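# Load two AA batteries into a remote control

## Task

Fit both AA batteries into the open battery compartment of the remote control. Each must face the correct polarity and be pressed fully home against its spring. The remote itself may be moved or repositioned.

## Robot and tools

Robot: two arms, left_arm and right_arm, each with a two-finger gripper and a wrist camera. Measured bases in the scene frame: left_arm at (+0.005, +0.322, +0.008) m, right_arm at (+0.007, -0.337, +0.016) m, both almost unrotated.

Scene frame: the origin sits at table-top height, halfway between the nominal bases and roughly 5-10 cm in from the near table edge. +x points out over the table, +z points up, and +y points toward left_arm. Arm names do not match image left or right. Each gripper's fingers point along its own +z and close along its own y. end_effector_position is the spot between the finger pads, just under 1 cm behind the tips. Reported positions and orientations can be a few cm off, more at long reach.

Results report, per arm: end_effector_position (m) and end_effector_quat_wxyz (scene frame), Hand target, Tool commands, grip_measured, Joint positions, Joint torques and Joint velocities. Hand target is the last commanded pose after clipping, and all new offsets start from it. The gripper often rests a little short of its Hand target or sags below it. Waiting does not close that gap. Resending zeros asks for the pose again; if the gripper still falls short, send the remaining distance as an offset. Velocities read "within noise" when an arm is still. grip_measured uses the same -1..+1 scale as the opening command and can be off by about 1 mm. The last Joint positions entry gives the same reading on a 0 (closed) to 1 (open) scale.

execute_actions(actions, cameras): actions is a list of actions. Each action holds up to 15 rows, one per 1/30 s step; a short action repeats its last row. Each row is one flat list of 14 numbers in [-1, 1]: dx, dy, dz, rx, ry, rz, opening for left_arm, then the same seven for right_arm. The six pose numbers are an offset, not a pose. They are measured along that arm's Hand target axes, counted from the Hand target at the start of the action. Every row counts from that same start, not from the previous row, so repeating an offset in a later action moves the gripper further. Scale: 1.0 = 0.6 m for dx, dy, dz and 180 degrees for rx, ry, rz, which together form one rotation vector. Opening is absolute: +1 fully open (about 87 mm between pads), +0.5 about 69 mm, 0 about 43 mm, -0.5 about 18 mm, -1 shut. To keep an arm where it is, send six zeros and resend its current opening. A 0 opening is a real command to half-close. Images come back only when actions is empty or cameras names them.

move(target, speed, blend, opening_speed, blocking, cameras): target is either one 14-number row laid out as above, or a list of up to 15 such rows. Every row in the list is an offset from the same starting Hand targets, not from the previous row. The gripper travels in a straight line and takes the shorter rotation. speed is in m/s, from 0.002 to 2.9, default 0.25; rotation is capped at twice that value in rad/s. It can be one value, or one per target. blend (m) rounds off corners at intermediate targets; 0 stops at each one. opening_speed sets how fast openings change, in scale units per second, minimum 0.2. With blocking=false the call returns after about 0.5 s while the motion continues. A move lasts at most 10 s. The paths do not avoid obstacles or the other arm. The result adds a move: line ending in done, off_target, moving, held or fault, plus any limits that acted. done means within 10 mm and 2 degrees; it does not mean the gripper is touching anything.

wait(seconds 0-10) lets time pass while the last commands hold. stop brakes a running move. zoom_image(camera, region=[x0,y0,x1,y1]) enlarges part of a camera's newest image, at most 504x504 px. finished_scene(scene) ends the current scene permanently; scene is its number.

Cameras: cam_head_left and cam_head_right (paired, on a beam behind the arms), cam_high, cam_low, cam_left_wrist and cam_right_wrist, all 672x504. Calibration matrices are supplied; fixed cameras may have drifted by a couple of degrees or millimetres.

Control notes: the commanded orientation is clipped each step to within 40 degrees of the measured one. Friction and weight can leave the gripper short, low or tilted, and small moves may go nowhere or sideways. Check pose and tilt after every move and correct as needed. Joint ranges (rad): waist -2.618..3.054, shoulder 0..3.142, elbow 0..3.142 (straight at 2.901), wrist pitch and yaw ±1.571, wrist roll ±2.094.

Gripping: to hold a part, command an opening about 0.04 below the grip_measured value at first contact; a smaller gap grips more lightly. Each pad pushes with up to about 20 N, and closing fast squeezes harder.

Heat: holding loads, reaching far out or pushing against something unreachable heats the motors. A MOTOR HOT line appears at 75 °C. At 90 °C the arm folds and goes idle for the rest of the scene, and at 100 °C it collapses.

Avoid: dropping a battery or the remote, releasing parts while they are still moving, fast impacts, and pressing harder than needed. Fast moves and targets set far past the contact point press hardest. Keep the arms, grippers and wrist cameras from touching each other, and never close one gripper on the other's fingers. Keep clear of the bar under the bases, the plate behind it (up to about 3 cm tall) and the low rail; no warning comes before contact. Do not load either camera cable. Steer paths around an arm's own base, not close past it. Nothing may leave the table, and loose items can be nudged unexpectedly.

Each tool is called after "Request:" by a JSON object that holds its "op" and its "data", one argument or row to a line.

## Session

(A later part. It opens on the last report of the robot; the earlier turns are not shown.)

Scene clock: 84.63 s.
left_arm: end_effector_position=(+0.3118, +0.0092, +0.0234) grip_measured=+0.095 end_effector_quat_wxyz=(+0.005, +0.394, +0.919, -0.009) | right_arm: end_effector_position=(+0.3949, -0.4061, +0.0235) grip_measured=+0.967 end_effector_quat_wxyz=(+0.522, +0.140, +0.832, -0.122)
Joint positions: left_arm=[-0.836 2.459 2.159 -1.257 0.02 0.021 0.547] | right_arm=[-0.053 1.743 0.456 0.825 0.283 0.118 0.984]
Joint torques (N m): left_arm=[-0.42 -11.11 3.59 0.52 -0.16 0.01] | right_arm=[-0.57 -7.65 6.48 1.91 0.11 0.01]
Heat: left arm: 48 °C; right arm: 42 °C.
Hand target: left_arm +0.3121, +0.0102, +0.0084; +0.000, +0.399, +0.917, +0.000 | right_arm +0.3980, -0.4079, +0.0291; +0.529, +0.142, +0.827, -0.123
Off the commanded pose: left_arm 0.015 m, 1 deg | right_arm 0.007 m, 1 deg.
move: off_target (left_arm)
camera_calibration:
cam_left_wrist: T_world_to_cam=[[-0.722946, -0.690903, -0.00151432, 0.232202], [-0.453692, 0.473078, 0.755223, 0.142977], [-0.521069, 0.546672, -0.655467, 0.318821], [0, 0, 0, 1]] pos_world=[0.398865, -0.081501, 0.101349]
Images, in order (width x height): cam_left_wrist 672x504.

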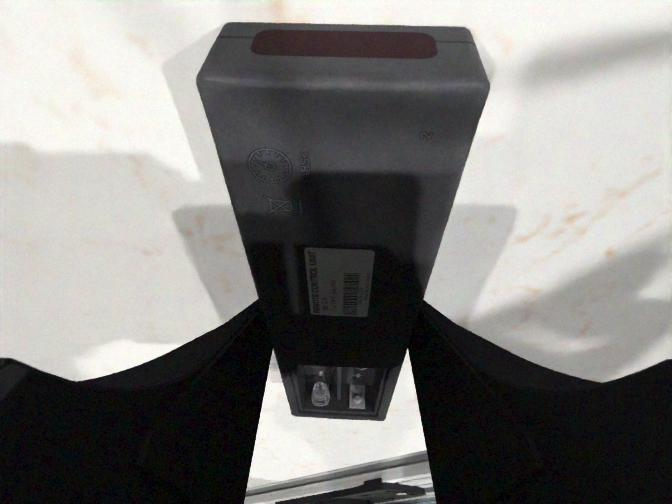

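Request:
{"op": "move", "data": {
  "target": [
    [0, 0, -0.02, 0, 0, 0, 1.0, 0, 0, 0, 0, 0, 0, 1.0],
    [0, 0, -0.2027, 0, 0, 0, 1.0, 0, 0, 0, 0, 0, 0, 1.0]
  ],
  "speed": [0.05, 0.12],
  "opening_speed": 1.0,
  "cameras": ["cam_left_wrist"]
}}

Scene clock: 87.80 s.
left_arm: end_effector_position=(+0.3106, +0.0096, +0.1017) grip_measured=+1.000 end_effector_quat_wxyz=(+0.015, +0.394, +0.919, -0.013) | right_arm: end_effector_position=(+0.3949, -0.4061, +0.0235) grip_measured=+0.967 end_effector_quat_wxyz=(+0.522, +0.140, +0.832, -0.122)
Joint positions: left_arm=[-0.836 2.467 2.49 -1.557 0.02 0.022 1] | right_arm=[-0.053 1.743 0.456 0.825 0.283 0.118 0.984]
Joint torques (N m): left_arm=[-0.29 -18.11 6.43 0.22 -0.21 0.09] | right_arm=[-0.55 -7.66 6.48 1.91 0.11 0.01]
Heat: left arm: 50 °C; right arm: 42 °C.
Hand target: left_arm +0.3121, +0.0101, +0.1301; +0.000, +0.399, +0.917, +0.000 | right_arm +0.3980, -0.4079, +0.0291; +0.529, +0.142, +0.827, -0.123
Off the commanded pose: left_arm 0.028 m, 2 deg | right_arm 0.007 m, 1 deg.
joint sent to its limit (left arm) — joint 4 (wrist pitch), lower limit. The joint targets are off in orientation, not in position.
move: off_target (left_arm)
camera_calibration:
cam_left_wrist: T_world_to_cam=[[-0.723538, -0.690282, -0.00200604, 0.23199], [-0.465554, 0.485834, 0.739747, 0.0882292], [-0.509659, 0.536169, -0.672883, 0.367579], [0, 0, 0, 1]] pos_world=[0.396269, -0.0798101, 0.182535]
Images, in order (width x height): cam_left_wrist 672x504.

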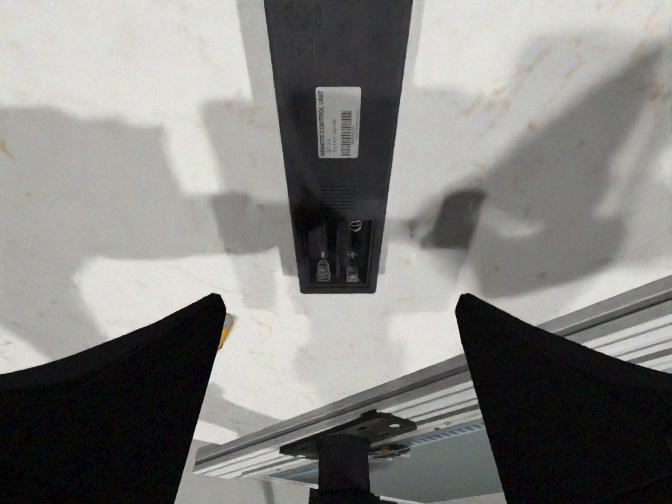

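Request:
{"op": "zoom_image", "data": {
  "camera": "cam_left_wrist",
  "region": [280, 170, 410, 310]
}}

Scaled by 3.600 from the camera's 672x504 image, which has a finer 960x720 frame.

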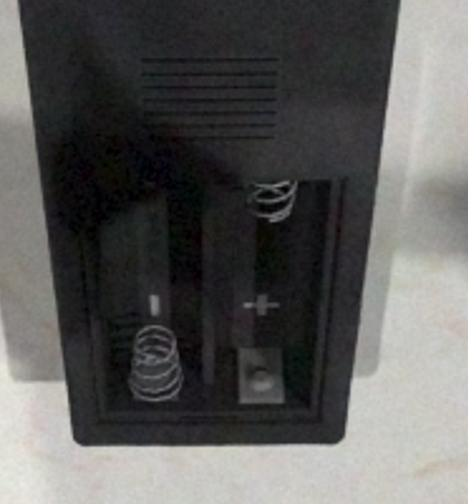

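Request:
{"op": "move", "data": {
  "target": [
    [0.3845, 0.3884, 0.0335, 0.0017, -0.0665, 0.0158, 1.0, -0.1213, -0.0071, -0.0544, 0, 0, 0, 1.0],
    [0.3845, 0.3884, 0.0335, 0.0017, -0.0665, 0.0158, 1.0, -0.0202, 0.5313, -0.3124, 0.0771, 0.3085, 0.1272, 1.0]
  ],
  "speed": 0.2,
  "cameras": ["cam_left_wrist", "cam_right_wrist", "cam_high"]
}}

Scene clock: 100.90 s.
left_arm: end_effector_position=(+0.3233, +0.3406, +0.1020) grip_measured=+1.000 end_effector_quat_wxyz=(+0.073, +0.415, +0.906, -0.046) | right_arm: end_effector_position=(+0.3623, -0.0470, +0.1039) grip_measured=+0.967 end_effector_quat_wxyz=(+0.089, +0.390, +0.916, -0.028)
Joint positions: left_arm=[-0.006 1.777 1.432 -1.144 0.151 0.893 1] | right_arm=[0.663 2.292 2.23 -1.439 0.159 1.456 0.984]
Joint torques (N m): left_arm=[-0.02 -11.12 4.81 0.5 0.18 0.09] | right_arm=[-0.44 -11.19 9.46 0.28 0.06 0.12]
Heat: left arm: 60 °C; right arm: 41 °C.
Hand target: left_arm +0.3254, +0.3377, +0.1102; +0.094, +0.419, +0.902, -0.044 | right_arm +0.3618, -0.0465, +0.1000; +0.080, +0.398, +0.913, -0.035
Off the commanded pose: left_arm 0.009 m, 3 deg | right_arm 0.004 m, 2 deg.
move: off_target (left_arm)
camera_calibration:
cam_left_wrist: T_world_to_cam=[[-0.755259, -0.655358, 0.00945843, 0.466731], [-0.496258, 0.581214, 0.644918, -0.0797526], [-0.428149, 0.482386, -0.764194, 0.198128], [0, 0, 0, 1]] pos_world=[0.397754, 0.256655, 0.198427]
cam_right_wrist: T_world_to_cam=[[-0.71937, -0.694622, -0.00272949, 0.225502], [-0.532025, 0.548446, 0.645102, 0.172698], [-0.446605, 0.465519, -0.764092, 0.407018], [0, 0, 0, 1]] pos_world=[0.435876, -0.127552, 0.200207]
Images, in order (width x height): cam_high 672x504, cam_left_wrist 672x504, cam_right_wrist 672x504.

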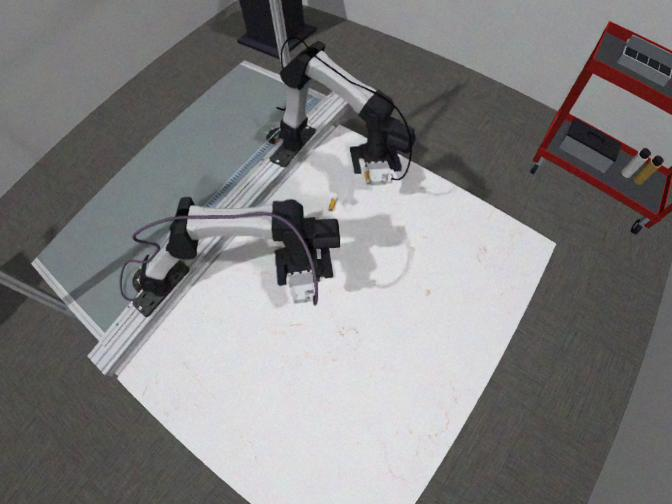

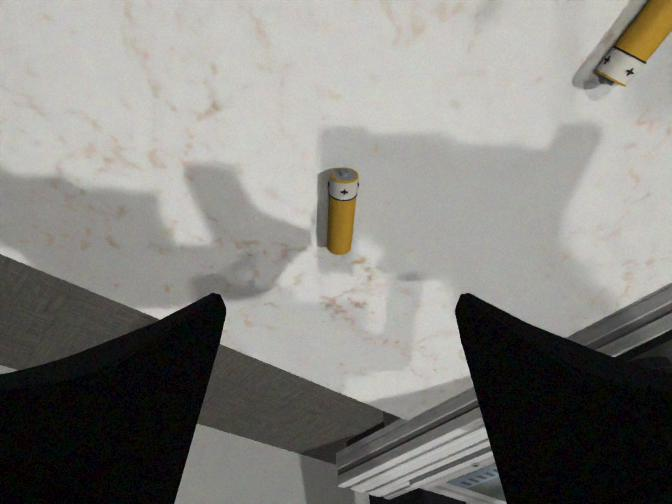

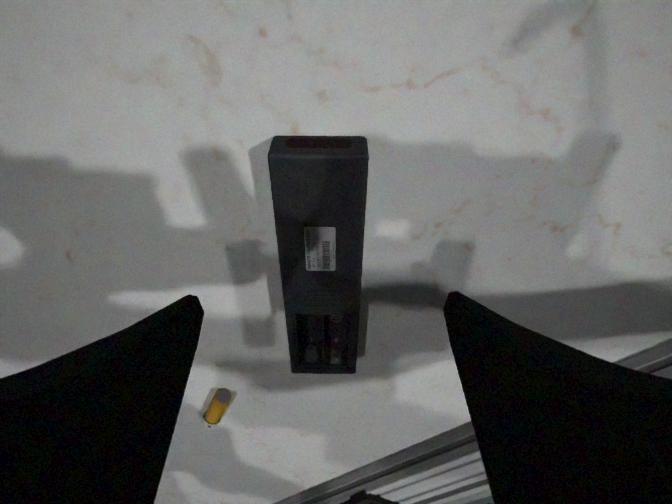

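Request:
{"op": "move", "data": {
  "target": [0.0061, -0.0061, 0.0927, 0, 0, 0, 1.0, 0.018, 0.0055, 0.1017, 0, 0.0556, 0, 1.0],
  "speed": 0.1,
  "cameras": ["cam_left_wrist", "cam_right_wrist"]
}}

Scene clock: 107.73 s.
left_arm: end_effector_position=(+0.3273, +0.3335, +0.0602) grip_measured=+1.000 end_effector_quat_wxyz=(+0.093, +0.420, +0.902, -0.037) | right_arm: end_effector_position=(+0.3635, -0.0422, +0.0467) grip_measured=+0.967 end_effector_quat_wxyz=(+0.008, +0.399, +0.917, +0.003)
Joint positions: left_arm=[-0.027 1.777 1.263 -0.928 0.152 0.882 1] | right_arm=[0.605 2.335 2.059 -1.251 -0.016 1.416 0.984]
Joint torques (N m): left_arm=[-0.44 -7.2 4.53 0.69 0.15 -0.17] | right_arm=[-1.01 -11.95 6.83 0.51 -0.06 -0.06]
Heat: left arm: 60 °C; right arm: 42 °C.
Hand target: left_arm +0.3278, +0.3292, +0.0550; +0.095, +0.420, +0.902, -0.044 | right_arm +0.3642, -0.0442, +0.0379; +0.000, +0.399, +0.917, +0.000
Off the commanded pose: left_arm 0.007 m, 1 deg | right_arm 0.009 m, 1 deg.
move: done
camera_calibration:
cam_left_wrist: T_world_to_cam=[[-0.761912, -0.647217, -0.0245163, 0.467139], [-0.518423, 0.586731, 0.622081, -0.039925], [-0.388236, 0.48668, -0.782569, 0.15788], [0, 0, 0, 1]] pos_world=[0.396516, 0.248928, 0.159841]
cam_right_wrist: T_world_to_cam=[[-0.728875, -0.684645, 0.00187512, 0.233217], [-0.437684, 0.468062, 0.767692, 0.164128], [-0.526474, 0.55873, -0.640816, 0.38885], [0, 0, 0, 1]] pos_world=[0.446542, -0.134414, 0.122745]
Images, in order (width x height): cam_left_wrist 672x504, cam_right_wrist 672x504.

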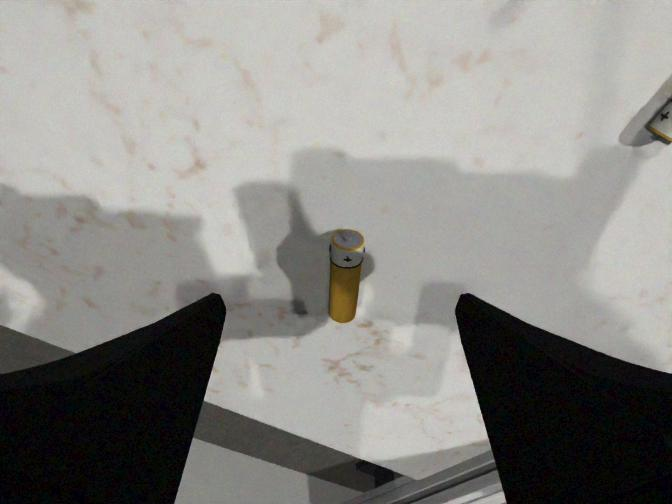

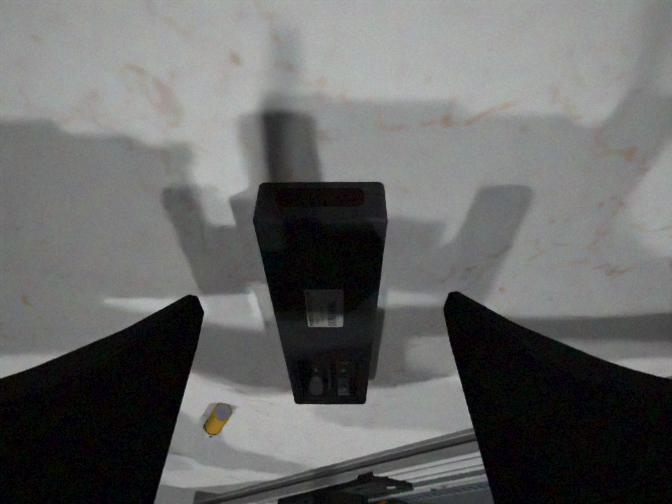

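Request:
{"op": "move", "data": {
  "target": [0, 0, 0, 0, 0, 0, 1.0, 0.0098, 0.0045, 0.0267, 0, 0, 0, 1.0],
  "speed": 0.05,
  "cameras": ["cam_right_wrist"]
}}

Scene clock: 110.00 s.
left_arm: end_effector_position=(+0.3274, +0.3335, +0.0602) grip_measured=+1.000 end_effector_quat_wxyz=(+0.093, +0.420, +0.902, -0.037) | right_arm: end_effector_position=(+0.3641, -0.0392, +0.0323) grip_measured=+0.967 end_effector_quat_wxyz=(+0.009, +0.396, +0.918, +0.005)
Joint positions: left_arm=[-0.027 1.777 1.263 -0.928 0.152 0.882 1] | right_arm=[0.611 2.35 2.028 -1.201 -0.016 1.416 0.984]
Joint torques (N m): left_arm=[-0.54 -7.2 4.46 0.63 0.24 -0.15] | right_arm=[-0.14 -11.84 6.76 0.52 -0.07 0.07]
Heat: left arm: 59 °C; right arm: 42 °C.
Hand target: left_arm +0.3278, +0.3292, +0.0550; +0.095, +0.420, +0.902, -0.044 | right_arm +0.3622, -0.0381, +0.0221; +0.000, +0.399, +0.917, +0.000
Off the commanded pose: left_arm 0.007 m, 1 deg | right_arm 0.011 m, 1 deg.
move: off_target (right_arm)
camera_calibration:
cam_right_wrist: T_world_to_cam=[[-0.72511, -0.688631, -0.0014624, 0.234316], [-0.442086, 0.463874, 0.767712, 0.175445], [-0.527992, 0.557322, -0.640793, 0.378743], [0, 0, 0, 1]] pos_world=[0.44744, -0.131109, 0.108348]
Images, in order (width x height): cam_right_wrist 672x504.

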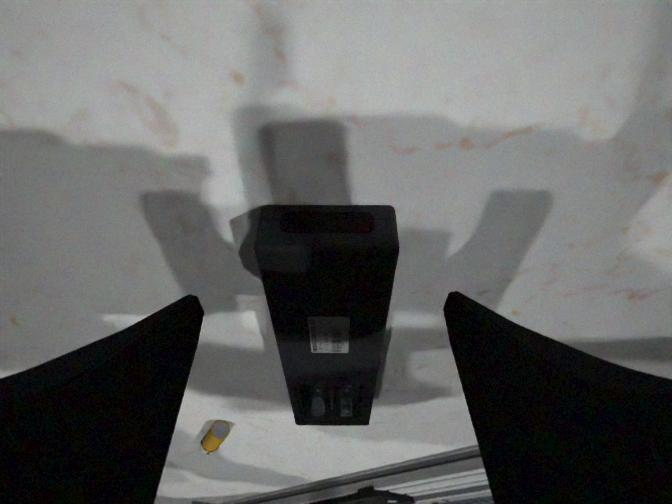

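Request:
{"op": "move", "data": {
  "target": [0, 0, 0, 0, 0, 0, 1.0, 0, 0, 0.026, 0, 0, 0, 1.0],
  "speed": 0.05,
  "cameras": ["cam_right_wrist"]
}}

Scene clock: 112.37 s.
left_arm: end_effector_position=(+0.3274, +0.3335, +0.0602) grip_measured=+1.000 end_effector_quat_wxyz=(+0.093, +0.420, +0.902, -0.037) | right_arm: end_effector_position=(+0.3646, -0.0393, +0.0168) grip_measured=+0.967 end_effector_quat_wxyz=(+0.009, +0.396, +0.918, +0.005)
Joint positions: left_arm=[-0.027 1.777 1.263 -0.928 0.152 0.882 1] | right_arm=[0.611 2.362 1.987 -1.148 -0.016 1.416 0.984]
Joint torques (N m): left_arm=[-0.49 -7.27 4.55 0.67 0.24 -0.15] | right_arm=[-0.06 -11.88 6.71 0.52 -0.06 0.09]
Heat: left arm: 59 °C; right arm: 43 °C.
Hand target: left_arm +0.3278, +0.3292, +0.0550; +0.095, +0.420, +0.902, -0.044 | right_arm +0.3621, -0.0381, +0.0063; +0.000, +0.399, +0.917, +0.000
Off the commanded pose: left_arm 0.007 m, 1 deg | right_arm 0.011 m, 1 deg.
move: off_target (right_arm)
camera_calibration:
cam_right_wrist: T_world_to_cam=[[-0.72511, -0.688631, -0.0014624, 0.234659], [-0.442086, 0.463874, 0.767712, 0.187656], [-0.527992, 0.557322, -0.640793, 0.369183], [0, 0, 0, 1]] pos_world=[0.44804, -0.131209, 0.0928477]
Images, in order (width x height): cam_right_wrist 672x504.

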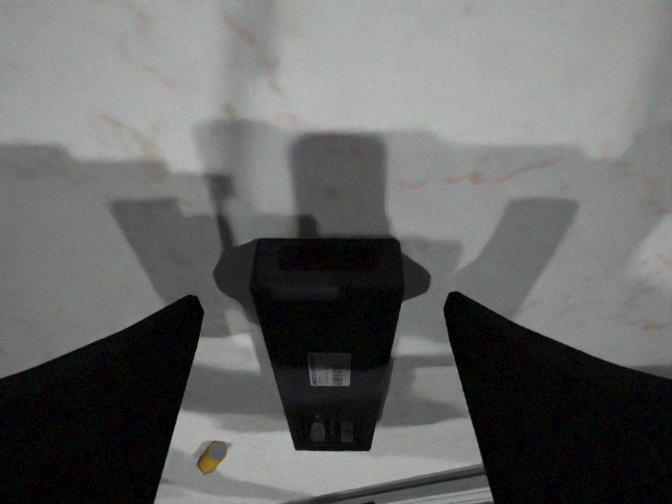

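Request:
{"op": "move", "data": {
  "target": [0, 0, 0, 0, 0, 0, 1.0, 0, 0, 0.016, 0, 0, 0, 1.0],
  "speed": 0.03,
  "cameras": ["cam_right_wrist"]
}}

Scene clock: 113.80 s.
left_arm: end_effector_position=(+0.3274, +0.3335, +0.0602) grip_measured=+1.000 end_effector_quat_wxyz=(+0.093, +0.420, +0.902, -0.037) | right_arm: end_effector_position=(+0.3652, -0.0391, +0.0080) grip_measured=+0.967 end_effector_quat_wxyz=(+0.009, +0.396, +0.918, +0.006)
Joint positions: left_arm=[-0.027 1.777 1.263 -0.928 0.152 0.882 1] | right_arm=[0.611 2.37 1.966 -1.117 -0.016 1.416 0.984]
Joint torques (N m): left_arm=[-0.59 -7.46 4.51 0.66 0.19 -0.15] | right_arm=[-0.01 -11.84 6.61 0.53 -0.06 0.09]
Heat: left arm: 58 °C; right arm: 43 °C.
Hand target: left_arm +0.3278, +0.3292, +0.0550; +0.095, +0.420, +0.902, -0.044 | right_arm +0.3621, -0.0381, -0.0033; +0.000, +0.399, +0.917, +0.000
Off the commanded pose: left_arm 0.007 m, 1 deg | right_arm 0.012 m, 1 deg.
move: off_target (right_arm)
camera_calibration:
cam_right_wrist: T_world_to_cam=[[-0.725077, -0.68866, -0.00328269, 0.235073], [-0.443325, 0.463109, 0.767459, 0.195064], [-0.526998, 0.557922, -0.64109, 0.363415], [0, 0, 0, 1]] pos_world=[0.448441, -0.131208, 0.0840493]
Images, in order (width x height): cam_right_wrist 672x504.

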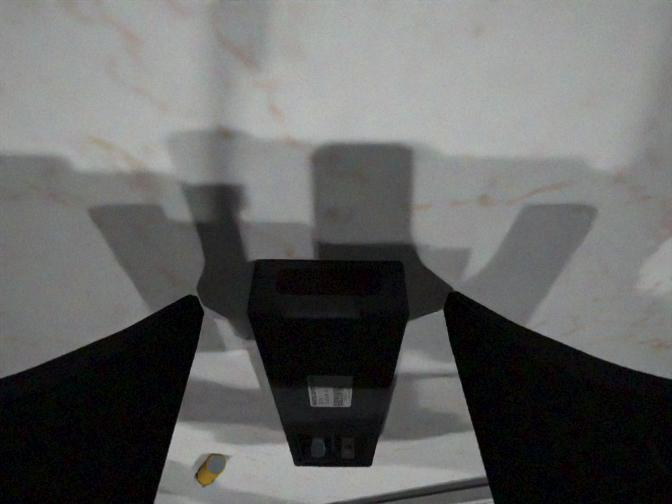

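Request:
{"op": "move", "data": {
  "target": [0, 0, 0, 0, 0, 0, 1.0, 0, 0, 0, 0, 0, 0, 0.05],
  "speed": 0.03,
  "opening_speed": 0.6,
  "cameras": ["cam_right_wrist", "cam_left_wrist"]
}}

Scene clock: 116.37 s.
left_arm: end_effector_position=(+0.3274, +0.3335, +0.0602) grip_measured=+1.000 end_effector_quat_wxyz=(+0.093, +0.420, +0.902, -0.037) | right_arm: end_effector_position=(+0.3654, -0.0390, +0.0080) grip_measured=+0.068 end_effector_quat_wxyz=(+0.009, +0.396, +0.918, +0.006)
Joint positions: left_arm=[-0.027 1.777 1.263 -0.928 0.152 0.882 1] | right_arm=[0.611 2.37 1.966 -1.116 -0.016 1.416 0.534]
Joint torques (N m): left_arm=[-0.58 -7.21 4.52 0.64 0.23 -0.18] | right_arm=[-0.01 -11.78 6.63 0.53 -0.06 0.09]
Heat: left arm: 58 °C; right arm: 43 °C.
Hand target: left_arm +0.3278, +0.3292, +0.0550; +0.095, +0.420, +0.902, -0.044 | right_arm +0.3622, -0.0381, -0.0033; +0.000, +0.399, +0.917, +0.000
Off the commanded pose: left_arm 0.007 m, 1 deg | right_arm 0.012 m, 1 deg.
move: off_target (right_arm)
camera_calibration:
cam_left_wrist: T_world_to_cam=[[-0.761877, -0.647245, -0.0248389, 0.46726], [-0.518688, 0.586685, 0.621903, -0.0397289], [-0.387951, 0.486697, -0.7827, 0.157823], [0, 0, 0, 1]] pos_world=[0.396616, 0.248928, 0.159842]
cam_right_wrist: T_world_to_cam=[[-0.725053, -0.688681, -0.00409063, 0.235342], [-0.443848, 0.462732, 0.767384, 0.195298], [-0.52659, 0.55821, -0.641175, 0.363326], [0, 0, 0, 1]] pos_world=[0.448642, -0.131107, 0.08405]
Images, in order (width x height): cam_left_wrist 672x504, cam_right_wrist 672x504.

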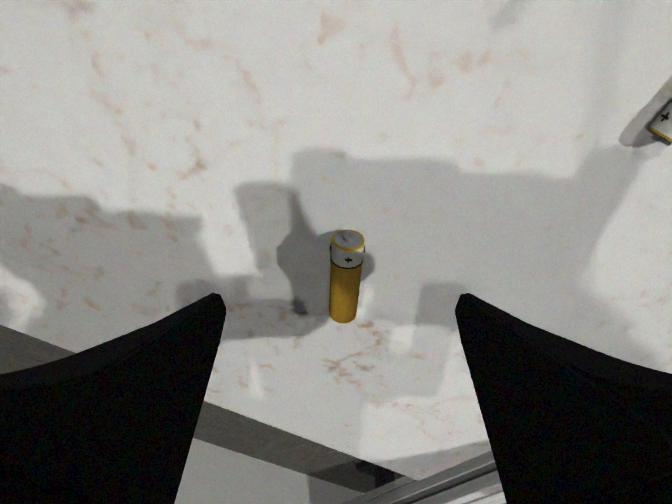

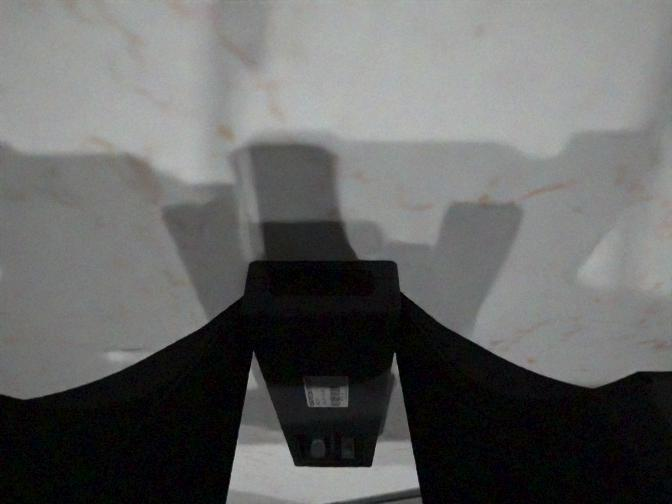

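Request:
{"op": "move", "data": {
  "target": [0.0138, -0.005, 0.0567, 0, 0, 0, 1.0, 0, 0, 0, 0, 0, 0, 0.03],
  "speed": 0.06,
  "cameras": ["cam_left_wrist"]
}}

Scene clock: 119.90 s.
left_arm: end_effector_position=(+0.3250, +0.3324, +0.0268) grip_measured=+1.000 end_effector_quat_wxyz=(+0.095, +0.420, +0.902, -0.036) | right_arm: end_effector_position=(+0.3654, -0.0390, +0.0080) grip_measured=+0.068 end_effector_quat_wxyz=(+0.009, +0.396, +0.918, +0.006)
Joint positions: left_arm=[-0.031 1.806 1.158 -0.789 0.152 0.878 1] | right_arm=[0.611 2.37 1.966 -1.116 -0.016 1.416 0.534]
Joint torques (N m): left_arm=[-0.64 -6.74 4.07 0.72 0.19 -0.11] | right_arm=[-0.01 -11.78 6.61 0.53 -0.06 0.09]
Heat: left arm: 57 °C; right arm: 44 °C.
Hand target: left_arm +0.3248, +0.3280, +0.0200; +0.095, +0.420, +0.902, -0.044 | right_arm +0.3622, -0.0381, -0.0033; +0.000, +0.399, +0.917, +0.000
Off the commanded pose: left_arm 0.008 m, 1 deg | right_arm 0.012 m, 1 deg.
move: off_target (right_arm)
camera_calibration:
cam_left_wrist: T_world_to_cam=[[-0.761569, -0.647469, -0.0282108, 0.463882], [-0.521803, 0.586779, 0.619203, -0.0185282], [-0.384361, 0.486287, -0.784724, 0.130359], [0, 0, 0, 1]] pos_world=[0.393715, 0.247829, 0.126855]
Images, in order (width x height): cam_left_wrist 672x504.

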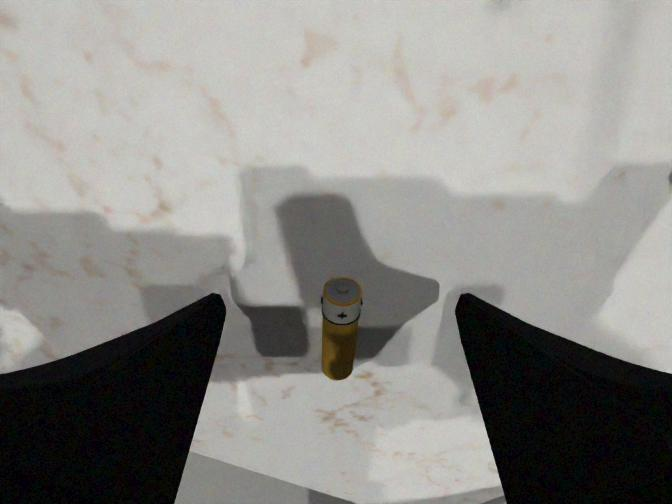

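Request:
{"op": "move", "data": {
  "target": [0.0026, 0, 0.0125, 0, 0, 0, 1.0, 0, 0, 0, 0, 0, 0, 0.03],
  "speed": 0.04,
  "cameras": ["cam_left_wrist"]
}}

Scene clock: 121.77 s.
left_arm: end_effector_position=(+0.3255, +0.3324, +0.0198) grip_measured=+1.000 end_effector_quat_wxyz=(+0.096, +0.420, +0.902, -0.035) | right_arm: end_effector_position=(+0.3654, -0.0390, +0.0080) grip_measured=+0.068 end_effector_quat_wxyz=(+0.009, +0.396, +0.918, +0.006)
Joint positions: left_arm=[-0.031 1.817 1.142 -0.759 0.152 0.877 1] | right_arm=[0.611 2.37 1.966 -1.116 -0.016 1.416 0.534]
Joint torques (N m): left_arm=[-0.36 -6.72 4.25 0.69 0.16 -0.11] | right_arm=[0.01 -11.79 6.63 0.52 -0.06 0.09]
Heat: left arm: 56 °C; right arm: 44 °C.
Hand target: left_arm +0.3248, +0.3280, +0.0123; +0.094, +0.420, +0.902, -0.044 | right_arm +0.3622, -0.0381, -0.0033; +0.000, +0.399, +0.917, +0.000
Off the commanded pose: left_arm 0.009 m, 1 deg | right_arm 0.012 m, 1 deg.
move: off_target (right_arm)
camera_calibration:
cam_left_wrist: T_world_to_cam=[[-0.761322, -0.647701, -0.0295373, 0.464177], [-0.523105, 0.586677, 0.618201, -0.0134503], [-0.38308, 0.486101, -0.785465, 0.124683], [0, 0, 0, 1]] pos_world=[0.394116, 0.24793, 0.11996]
Images, in order (width x height): cam_left_wrist 672x504.

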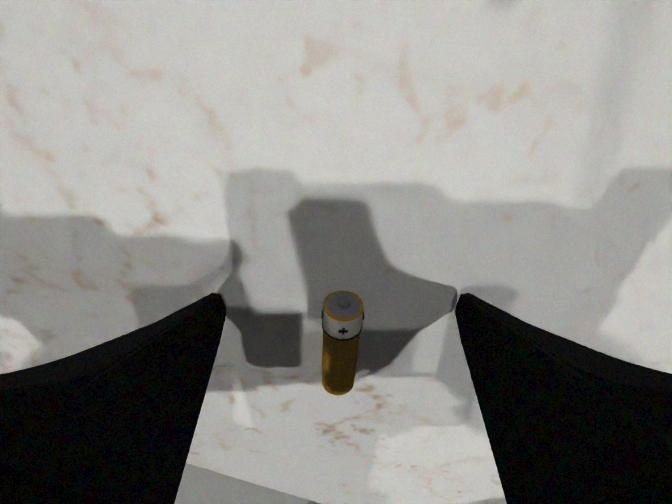

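Request:
{"op": "move", "data": {
  "target": [-0.0052, 0, -0.0248, 0, 0, 0, 1.0, 0, 0, 0, 0, 0, 0, 0.03],
  "speed": 0.03
}}

Scene clock: 124.00 s.
left_arm: end_effector_position=(+0.3192, +0.3323, +0.0201) grip_measured=+1.000 end_effector_quat_wxyz=(+0.084, +0.420, +0.903, -0.041) | right_arm: end_effector_position=(+0.3654, -0.0390, +0.0080) grip_measured=+0.068 end_effector_quat_wxyz=(+0.009, +0.396, +0.918, +0.006)
Joint positions: left_arm=[-0.031 1.817 1.144 -0.788 0.152 0.877 1] | right_arm=[0.611 2.37 1.966 -1.116 -0.016 1.416 0.534]
Joint torques (N m): left_arm=[-0.5 -8.7 7.13 0.38 0.22 -0.08] | right_arm=[0.01 -11.79 6.63 0.52 -0.06 0.08]
Heat: left arm: 56 °C; right arm: 44 °C.
Hand target: left_arm +0.3248, +0.3280, +0.0276; +0.095, +0.420, +0.902, -0.044 | right_arm +0.3622, -0.0381, -0.0033; +0.000, +0.399, +0.917, +0.000
Off the commanded pose: left_arm 0.010 m, 1 deg | right_arm 0.012 m, 1 deg.
move: off_target (right_arm)

Request:
{"op": "move", "data": {
  "target": [
    [-0.0077, 0, -0.0365, 0, 0, 0, 1.0, 0, 0, 0, 0, 0, 0, 0.03],
    [0.0038, 0, 0.0178, 0, 0, 0, 1.0, 0, 0, 0, 0, 0, 0, 0.03]
  ],
  "speed": [0.06, 0.04],
  "cameras": ["cam_left_wrist"]
}}

Scene clock: 127.00 s.
left_arm: end_effector_position=(+0.3250, +0.3324, +0.0221) grip_measured=+1.000 end_effector_quat_wxyz=(+0.093, +0.420, +0.902, -0.037) | right_arm: end_effector_position=(+0.3654, -0.0390, +0.0080) grip_measured=+0.068 end_effector_quat_wxyz=(+0.009, +0.396, +0.918, +0.006)
Joint positions: left_arm=[-0.031 1.817 1.152 -0.776 0.152 0.877 1] | right_arm=[0.611 2.37 1.966 -1.116 -0.016 1.416 0.534]
Joint torques (N m): left_arm=[-0.49 -7.3 4.41 0.58 0.2 -0.14] | right_arm=[0.01 -11.78 6.63 0.52 -0.06 0.09]
Heat: left arm: 56 °C; right arm: 44 °C.
Hand target: left_arm +0.3248, +0.3281, +0.0167; +0.095, +0.420, +0.902, -0.044 | right_arm +0.3622, -0.0381, -0.0033; +0.000, +0.399, +0.917, +0.000
Off the commanded pose: left_arm 0.007 m, 1 deg | right_arm 0.012 m, 1 deg.
move: off_target (right_arm)
camera_calibration:
cam_left_wrist: T_world_to_cam=[[-0.761412, -0.647794, -0.0248101, 0.463793], [-0.519385, 0.586684, 0.621322, -0.0164113], [-0.387933, 0.485968, -0.783162, 0.127868], [0, 0, 0, 1]] pos_world=[0.394218, 0.24793, 0.121845]
Images, in order (width x height): cam_left_wrist 672x504.

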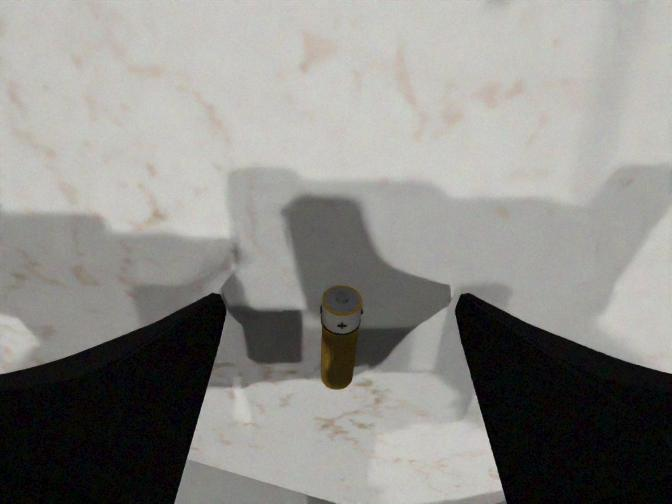

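Request:
{"op": "move", "data": {
  "target": [
    [-0.0116, 0, -0.0548, 0, 0, 0, 1.0, 0, 0, 0, 0, 0, 0, 0.03],
    [-0.0012, 0, -0.0055, 0, 0, 0, 1.0, 0, 0, 0, 0, 0, 0, 0.03]
  ],
  "speed": [0.06, 0.04]
}}

Scene clock: 129.83 s.
left_arm: end_effector_position=(+0.3245, +0.3324, +0.0239) grip_measured=+1.000 end_effector_quat_wxyz=(+0.091, +0.420, +0.902, -0.038) | right_arm: end_effector_position=(+0.3654, -0.0390, +0.0080) grip_measured=+0.068 end_effector_quat_wxyz=(+0.009, +0.396, +0.918, +0.006)
Joint positions: left_arm=[-0.031 1.817 1.16 -0.789 0.152 0.877 1] | right_arm=[0.611 2.37 1.966 -1.116 -0.016 1.416 0.534]
Joint torques (N m): left_arm=[-0.54 -7.42 3.97 0.57 0.2 -0.06] | right_arm=[0.01 -11.78 6.64 0.53 -0.06 0.09]
Heat: left arm: 55 °C; right arm: 44 °C.
Hand target: left_arm +0.3248, +0.3280, +0.0200; +0.095, +0.420, +0.902, -0.044 | right_arm +0.3622, -0.0381, -0.0033; +0.000, +0.399, +0.917, +0.000
Off the commanded pose: left_arm 0.006 m, 1 deg | right_arm 0.012 m, 1 deg.
move: off_target (right_arm)

Request:
{"op": "move", "data": {
  "target": [0, 0, 0, 0, 0, 0, -0.66, 0, 0, 0, 0, 0, 0, 0.03],
  "speed": 0.03,
  "opening_speed": 0.7,
  "cameras": ["cam_left_wrist"]
}}

Scene clock: 132.90 s.
left_arm: end_effector_position=(+0.3247, +0.3324, +0.0239) grip_measured=-0.593 end_effector_quat_wxyz=(+0.091, +0.420, +0.902, -0.038) | right_arm: end_effector_position=(+0.3654, -0.0390, +0.0080) grip_measured=+0.068 end_effector_quat_wxyz=(+0.009, +0.396, +0.918, +0.006)
Joint positions: left_arm=[-0.031 1.817 1.16 -0.788 0.152 0.877 0.203] | right_arm=[0.611 2.37 1.966 -1.116 -0.016 1.416 0.534]
Joint torques (N m): left_arm=[-0.55 -7.56 4.18 0.71 0.17 -0.11] | right_arm=[0.01 -11.78 6.61 0.53 -0.06 0.09]
Heat: left arm: 55 °C; right arm: 44 °C.
Hand target: left_arm +0.3248, +0.3280, +0.0200; +0.095, +0.420, +0.902, -0.044 | right_arm +0.3622, -0.0381, -0.0033; +0.000, +0.399, +0.917, +0.000
Off the commanded pose: left_arm 0.006 m, 1 deg | right_arm 0.012 m, 1 deg.
move: off_target (right_arm)
camera_calibration:
cam_left_wrist: T_world_to_cam=[[-0.761539, -0.647769, -0.0212991, 0.463517], [-0.51649, 0.586694, 0.623721, -0.018723], [-0.391531, 0.485988, -0.781357, 0.130264], [0, 0, 0, 1]] pos_world=[0.394319, 0.24793, 0.123333]
Images, in order (width x height): cam_left_wrist 672x504.

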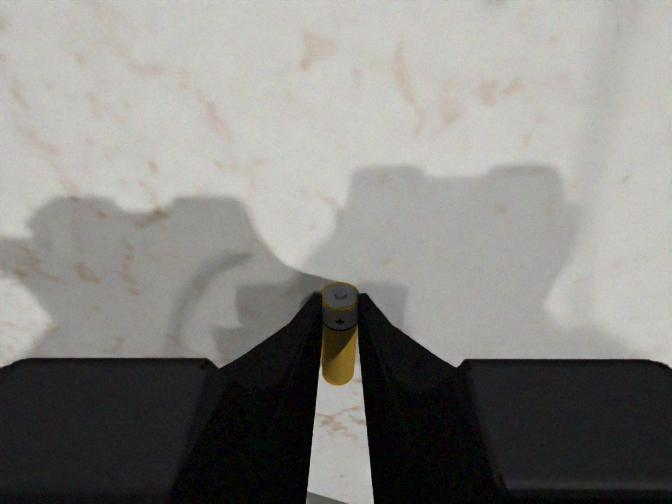

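Request:
{"op": "zoom_image", "data": {
  "camera": "cam_left_wrist",
  "region": [260, 260, 420, 420]
}}

Scaled by 3.150 from the camera's 672x504 image, which has a finer 960x720 frame.

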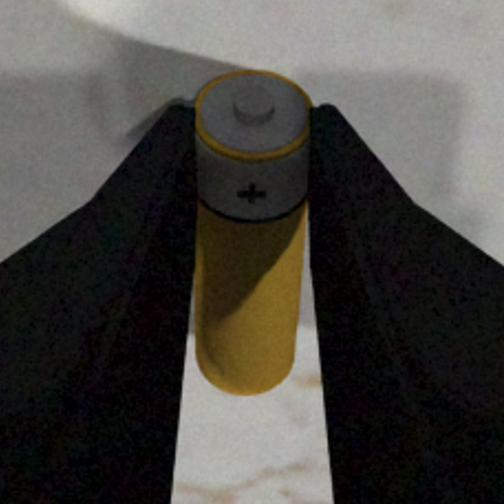

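Request:
{"op": "move", "data": {
  "target": [
    [0, 0, 0, 0, 0, 0, 0.3, 0, 0, 0, 0, 0, 0, 0.03],
    [-0.0172, 0, -0.0815, 0, -0.1, 0, 0.3, 0, 0, 0, 0, 0, 0, 0.03]
  ],
  "speed": [0.05, 0.1],
  "opening_speed": 1.0,
  "cameras": ["cam_left_wrist", "cam_right_wrist"]
}}

Scene clock: 143.83 s.
left_arm: end_effector_position=(+0.3219, +0.3291, +0.0624) grip_measured=+0.300 end_effector_quat_wxyz=(+0.214, +0.403, +0.883, -0.113) | right_arm: end_effector_position=(+0.3654, -0.0390, +0.0080) grip_measured=+0.068 end_effector_quat_wxyz=(+0.009, +0.396, +0.918, +0.006)
Joint positions: left_arm=[0.107 1.641 1.086 -0.772 0.427 0.956 0.65] | right_arm=[0.611 2.37 1.966 -1.116 -0.016 1.416 0.534]
Joint torques (N m): left_arm=[0.24 -9.7 4.22 0.88 0.4 0.11] | right_arm=[0.01 -11.79 6.64 0.52 -0.06 0.09]
Heat: left arm: 54 °C; right arm: 45 °C.
Hand target: left_arm +0.3248, +0.3282, +0.0699; +0.234, +0.408, +0.876, -0.109 | right_arm +0.3622, -0.0381, -0.0033; +0.000, +0.399, +0.917, +0.000
Off the commanded pose: left_arm 0.008 m, 3 deg | right_arm 0.012 m, 1 deg.
move: off_target (left_arm, right_arm)
camera_calibration:
cam_left_wrist: T_world_to_cam=[[-0.754767, -0.655813, 0.0153809, 0.458239], [-0.603843, 0.703735, 0.374341, -0.037095], [-0.256322, 0.273252, -0.927164, 0.19646], [0, 0, 0, 1]] pos_world=[0.373821, 0.272941, 0.188989]
cam_right_wrist: T_world_to_cam=[[-0.725053, -0.688681, -0.00409063, 0.235342], [-0.443848, 0.462732, 0.767384, 0.195298], [-0.52659, 0.55821, -0.641175, 0.363326], [0, 0, 0, 1]] pos_world=[0.448642, -0.131107, 0.08405]
Images, in order (width x height): cam_left_wrist 672x504, cam_right_wrist 672x504.

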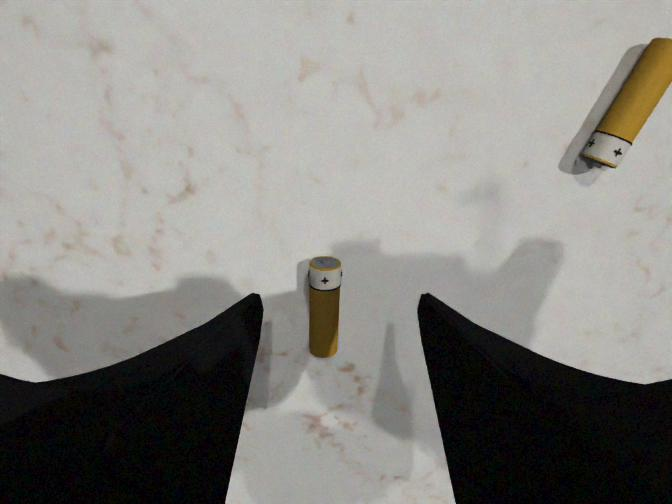

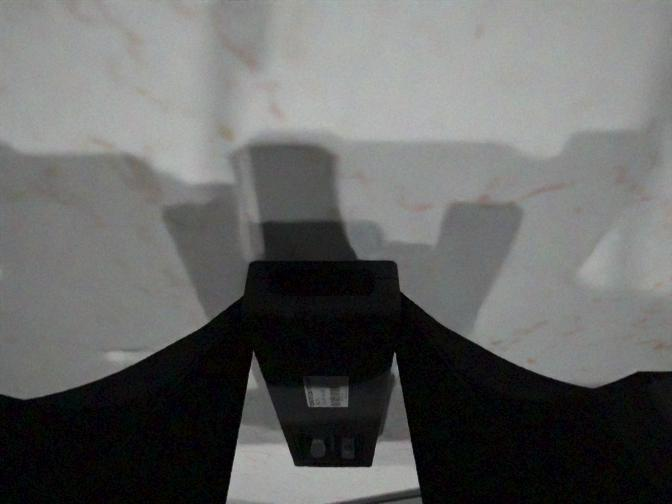

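Request:
{"op": "move", "data": {
  "target": [0.0308, 0.0072, 0.0591, 0, 0, 0, 0.3, 0, 0, 0, 0, 0, 0, 0.03],
  "speed": 0.05,
  "cameras": ["cam_left_wrist"]
}}

Scene clock: 146.20 s.
left_arm: end_effector_position=(+0.3285, +0.3308, +0.0353) grip_measured=+0.300 end_effector_quat_wxyz=(+0.231, +0.406, +0.878, -0.102) | right_arm: end_effector_position=(+0.3654, -0.0390, +0.0080) grip_measured=+0.068 end_effector_quat_wxyz=(+0.009, +0.396, +0.918, +0.006)
Joint positions: left_arm=[0.11 1.669 0.992 -0.609 0.428 0.959 0.65] | right_arm=[0.611 2.37 1.966 -1.116 -0.016 1.416 0.534]
Joint torques (N m): left_arm=[0.35 -5.89 4.44 0.89 0.36 0.07] | right_arm=[0.01 -11.79 6.63 0.52 -0.06 0.09]
Heat: left arm: 54 °C; right arm: 45 °C.
Hand target: left_arm +0.3291, +0.3296, +0.0300; +0.234, +0.408, +0.876, -0.109 | right_arm +0.3622, -0.0381, -0.0033; +0.000, +0.399, +0.917, +0.000
Off the commanded pose: left_arm 0.005 m, 1 deg | right_arm 0.012 m, 1 deg.
move: off_target (right_arm)
camera_calibration:
cam_left_wrist: T_world_to_cam=[[-0.75488, -0.655551, -0.0202221, 0.465871], [-0.61895, 0.701858, 0.352556, -0.0177771], [-0.216925, 0.278654, -0.935572, 0.158071], [0, 0, 0, 1]] pos_world=[0.374964, 0.273832, 0.163575]
Images, in order (width x height): cam_left_wrist 672x504.

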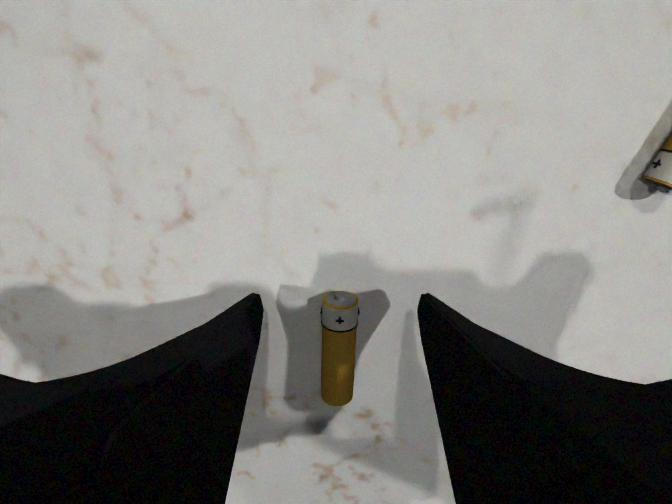

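Request:
{"op": "move", "data": {
  "target": [0.0123, 0, 0.0172, 0, 0, 0, 0.3, 0, 0, 0, 0, 0, 0, 0.03],
  "speed": 0.04,
  "cameras": ["cam_left_wrist"]
}}

Scene clock: 148.17 s.
left_arm: end_effector_position=(+0.3284, +0.3311, +0.0231) grip_measured=+0.300 end_effector_quat_wxyz=(+0.232, +0.407, +0.878, -0.101) | right_arm: end_effector_position=(+0.3654, -0.0390, +0.0080) grip_measured=+0.068 end_effector_quat_wxyz=(+0.009, +0.396, +0.918, +0.006)
Joint positions: left_arm=[0.111 1.689 0.962 -0.557 0.429 0.962 0.65] | right_arm=[0.611 2.37 1.966 -1.116 -0.016 1.416 0.534]
Joint torques (N m): left_arm=[0.39 -5.7 4.27 0.95 0.38 -0.03] | right_arm=[-0.01 -11.79 6.64 0.53 -0.06 0.09]
Heat: left arm: 53 °C; right arm: 45 °C.
Hand target: left_arm +0.3284, +0.3306, +0.0174; +0.234, +0.408, +0.876, -0.109 | right_arm +0.3622, -0.0381, -0.0033; +0.000, +0.399, +0.917, +0.000
Off the commanded pose: left_arm 0.006 m, 1 deg | right_arm 0.012 m, 1 deg.
move: off_target (right_arm)
camera_calibration:
cam_left_wrist: T_world_to_cam=[[-0.756214, -0.653959, -0.0218509, 0.465757], [-0.618086, 0.702975, 0.351846, -0.014423], [-0.214732, 0.279576, -0.935803, 0.145571], [0, 0, 0, 1]] pos_world=[0.374556, 0.274027, 0.151478]
Images, in order (width x height): cam_left_wrist 672x504.

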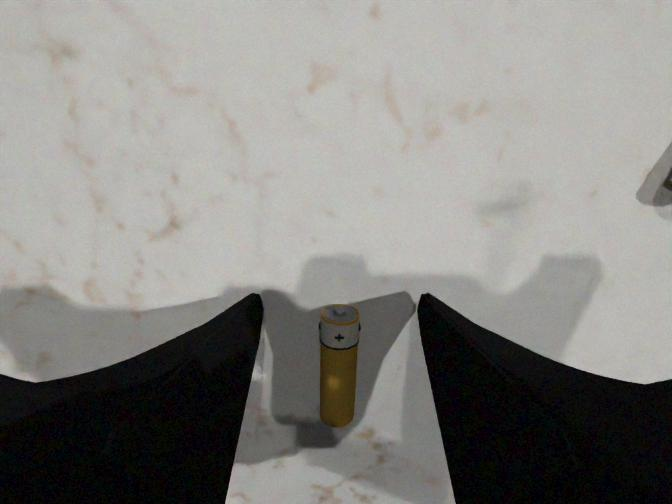

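Request:
{"op": "move", "data": {
  "target": [
    [-0.0102, 0, -0.0326, 0, 0, 0, 0.3, 0, 0, 0, 0, 0, 0, 0.03],
    [0.0065, 0, -0.0037, 0, 0, 0, 0.3, 0, 0, 0, 0, 0, 0, 0.03]
  ],
  "speed": [0.06, 0.04],
  "cameras": ["cam_left_wrist"]
}}

Scene clock: 154.17 s.
left_arm: end_effector_position=(+0.3263, +0.3349, +0.0222) grip_measured=+0.300 end_effector_quat_wxyz=(+0.231, +0.407, +0.878, -0.102) | right_arm: end_effector_position=(+0.3654, -0.0390, +0.0080) grip_measured=+0.068 end_effector_quat_wxyz=(+0.009, +0.396, +0.918, +0.006)
Joint positions: left_arm=[0.125 1.689 0.958 -0.563 0.434 0.977 0.65] | right_arm=[0.611 2.37 1.966 -1.116 -0.016 1.416 0.534]
Joint torques (N m): left_arm=[0.4 -6.22 3.9 0.9 0.32 0.01] | right_arm=[-0.01 -11.78 6.63 0.52 -0.06 0.09]
Heat: left arm: 52 °C; right arm: 46 °C.
Hand target: left_arm +0.3254, +0.3340, +0.0173; +0.234, +0.408, +0.876, -0.109 | right_arm +0.3622, -0.0381, -0.0033; +0.000, +0.399, +0.917, +0.000
Off the commanded pose: left_arm 0.005 m, 1 deg | right_arm 0.012 m, 1 deg.
move: off_target (right_arm)
camera_calibration:
cam_left_wrist: T_world_to_cam=[[-0.756358, -0.653872, -0.0193429, 0.466646], [-0.617218, 0.70354, 0.35224, -0.0185695], [-0.216711, 0.278358, -0.93571, 0.144285], [0, 0, 0, 1]] pos_world=[0.372758, 0.278028, 0.150576]
Images, in order (width x height): cam_left_wrist 672x504.

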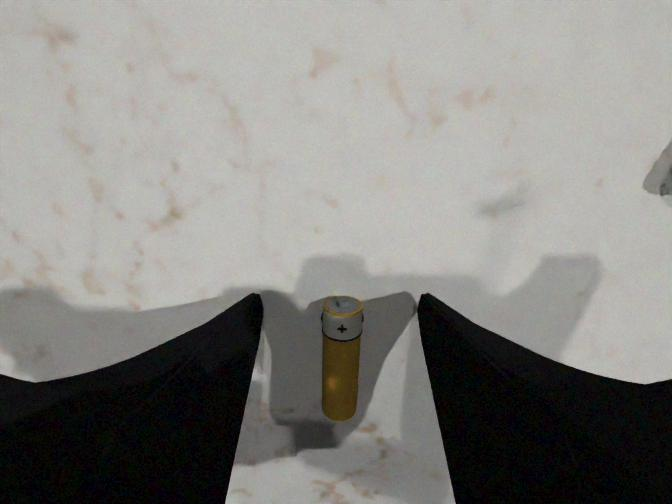

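Request:
{"op": "move", "data": {
  "target": [0, 0, 0, 0, 0, 0, -0.66, 0, 0, 0, 0, 0, 0, 0.03],
  "speed": 0.03,
  "opening_speed": 0.7,
  "cameras": ["cam_left_wrist"]
}}

Scene clock: 156.37 s.
left_arm: end_effector_position=(+0.3264, +0.3349, +0.0222) grip_measured=-0.593 end_effector_quat_wxyz=(+0.231, +0.407, +0.878, -0.102) | right_arm: end_effector_position=(+0.3654, -0.0390, +0.0080) grip_measured=+0.068 end_effector_quat_wxyz=(+0.009, +0.396, +0.918, +0.006)
Joint positions: left_arm=[0.125 1.689 0.958 -0.562 0.434 0.977 0.204] | right_arm=[0.611 2.37 1.966 -1.116 -0.016 1.416 0.534]
Joint torques (N m): left_arm=[0.25 -6.16 3.74 0.92 0.36 0] | right_arm=[-0.01 -11.79 6.63 0.52 -0.06 0.09]
Heat: left arm: 51 °C; right arm: 46 °C.
Hand target: left_arm +0.3253, +0.3340, +0.0173; +0.234, +0.408, +0.876, -0.109 | right_arm +0.3622, -0.0381, -0.0033; +0.000, +0.399, +0.917, +0.000
Off the commanded pose: left_arm 0.005 m, 1 deg | right_arm 0.012 m, 1 deg.
move: off_target (right_arm)
camera_calibration:
cam_left_wrist: T_world_to_cam=[[-0.75631, -0.653919, -0.0196101, 0.466757], [-0.617378, 0.703489, 0.352062, -0.0184078], [-0.216425, 0.278375, -0.935771, 0.144205], [0, 0, 0, 1]] pos_world=[0.372858, 0.278028, 0.150577]
Images, in order (width x height): cam_left_wrist 672x504.

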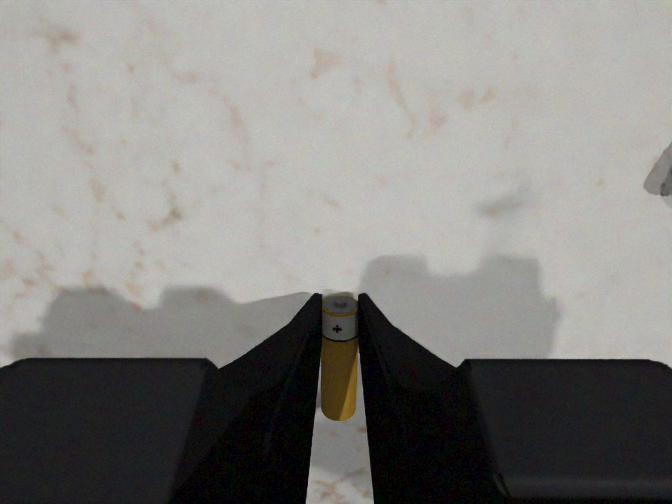

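Request:
{"op": "move", "data": {
  "target": [
    [0, 0, 0, 0, 0, 0, -0.66, 0, 0, 0, 0, 0, 0, 0.5],
    [0, 0, 0, 0, 0, 0, -0.66, -0.0167, 0, -0.005, 0, 0.0833, 0, 0.5]
  ],
  "speed": [0.05, 0.06],
  "opening_speed": 1.0,
  "cameras": ["cam_right_wrist", "cam_high"]
}}

Scene clock: 163.80 s.
left_arm: end_effector_position=(+0.3264, +0.3349, +0.0222) grip_measured=-0.593 end_effector_quat_wxyz=(+0.231, +0.407, +0.878, -0.102) | right_arm: end_effector_position=(+0.3680, -0.0407, +0.0074) grip_measured=+0.500 end_effector_quat_wxyz=(-0.111, +0.394, +0.910, +0.061)
Joint positions: left_arm=[0.125 1.689 0.958 -0.562 0.434 0.977 0.204] | right_arm=[0.511 2.456 2.047 -1.177 -0.279 1.312 0.75]
Joint torques (N m): left_arm=[0.46 -6.3 3.9 0.9 0.37 0.02] | right_arm=[-1.22 -11.66 9.03 0.18 -0.16 -0.09]
Heat: left arm: 50 °C; right arm: 46 °C.
Hand target: left_arm +0.3253, +0.3340, +0.0173; +0.234, +0.408, +0.876, -0.109 | right_arm +0.3689, -0.0453, -0.0002; -0.120, +0.396, +0.909, +0.052
Off the commanded pose: left_arm 0.005 m, 1 deg | right_arm 0.009 m, 1 deg.
move: done
camera_calibration:
cam_right_wrist: T_world_to_cam=[[-0.725971, -0.687649, -0.0102472, 0.236487], [-0.294174, 0.297031, 0.908424, 0.13483], [-0.621633, 0.662504, -0.417924, 0.402812], [0, 0, 0, 1]] pos_world=[0.461748, -0.144293, 0.0482858]
Images, in order (width x height): cam_high 672x504, cam_right_wrist 672x504.

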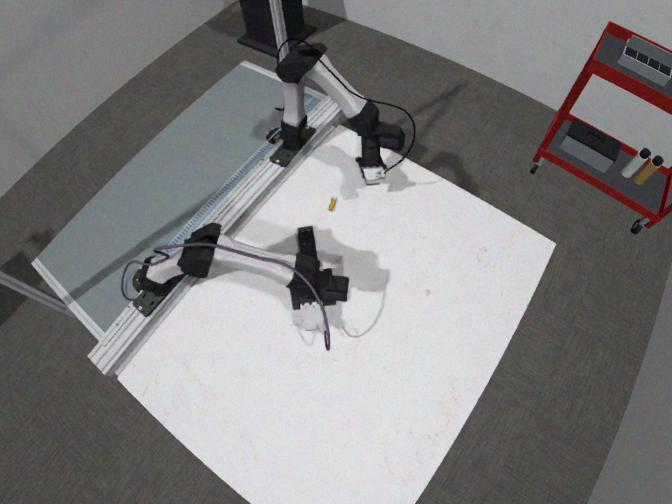

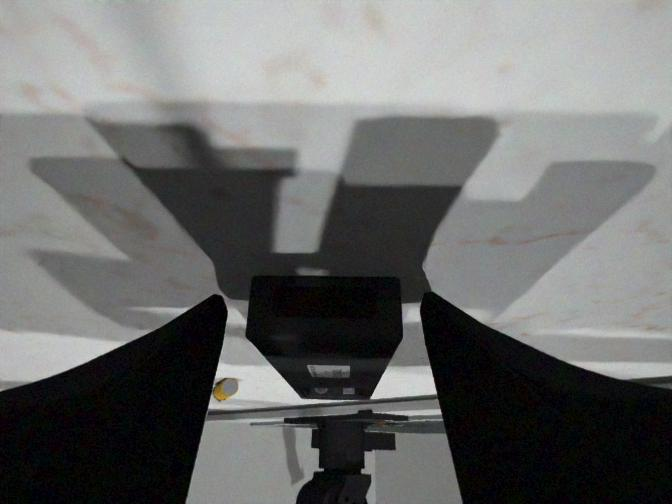

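Request:
{"op": "move", "data": {
  "target": [0, 0, 0, 0, 0, 0, -0.66, 0.0115, 0, 0.003, 0, 0, 0, 0.5],
  "speed": 0.05
}}

Scene clock: 165.50 s.
left_arm: end_effector_position=(+0.3264, +0.3349, +0.0222) grip_measured=-0.593 end_effector_quat_wxyz=(+0.231, +0.407, +0.878, -0.102) | right_arm: end_effector_position=(+0.3675, -0.0400, +0.0074) grip_measured=+0.500 end_effector_quat_wxyz=(-0.111, +0.393, +0.911, +0.061)
Joint positions: left_arm=[0.125 1.689 0.958 -0.562 0.434 0.977 0.204] | right_arm=[0.513 2.456 2.047 -1.177 -0.279 1.311 0.75]
Joint torques (N m): left_arm=[0.25 -6.34 3.97 0.91 0.35 -0.04] | right_arm=[-0.05 -12.49 7.42 0.28 -0.17 0.06]
Heat: left arm: 50 °C; right arm: 47 °C.
Hand target: left_arm +0.3253, +0.3340, +0.0173; +0.234, +0.408, +0.876, -0.109 | right_arm +0.3642, -0.0402, -0.0002; -0.120, +0.396, +0.909, +0.052
Off the commanded pose: left_arm 0.005 m, 1 deg | right_arm 0.008 m, 1 deg.
move: done

Request:
{"op": "move", "data": {
  "target": [0, 0, 0, 0, 0, 0, -0.66, 0.0081, 0, 0.0022, 0, 0, 0, 0.5],
  "speed": 0.05
}}

Scene clock: 166.47 s.
left_arm: end_effector_position=(+0.3264, +0.3349, +0.0222) grip_measured=-0.593 end_effector_quat_wxyz=(+0.231, +0.407, +0.878, -0.102) | right_arm: end_effector_position=(+0.3643, -0.0362, +0.0073) grip_measured=+0.500 end_effector_quat_wxyz=(-0.112, +0.389, +0.912, +0.060)
Joint positions: left_arm=[0.125 1.689 0.958 -0.562 0.434 0.977 0.204] | right_arm=[0.524 2.456 2.047 -1.177 -0.279 1.313 0.75]
Joint torques (N m): left_arm=[0.38 -6.3 3.67 0.91 0.34 0] | right_arm=[-0.05 -13.07 6.26 0.34 -0.18 0.14]
Heat: left arm: 50 °C; right arm: 47 °C.
Hand target: left_arm +0.3253, +0.3340, +0.0173; +0.234, +0.408, +0.876, -0.109 | right_arm +0.3607, -0.0365, -0.0002; -0.120, +0.396, +0.909, +0.052
Off the commanded pose: left_arm 0.005 m, 1 deg | right_arm 0.008 m, 2 deg.
move: done


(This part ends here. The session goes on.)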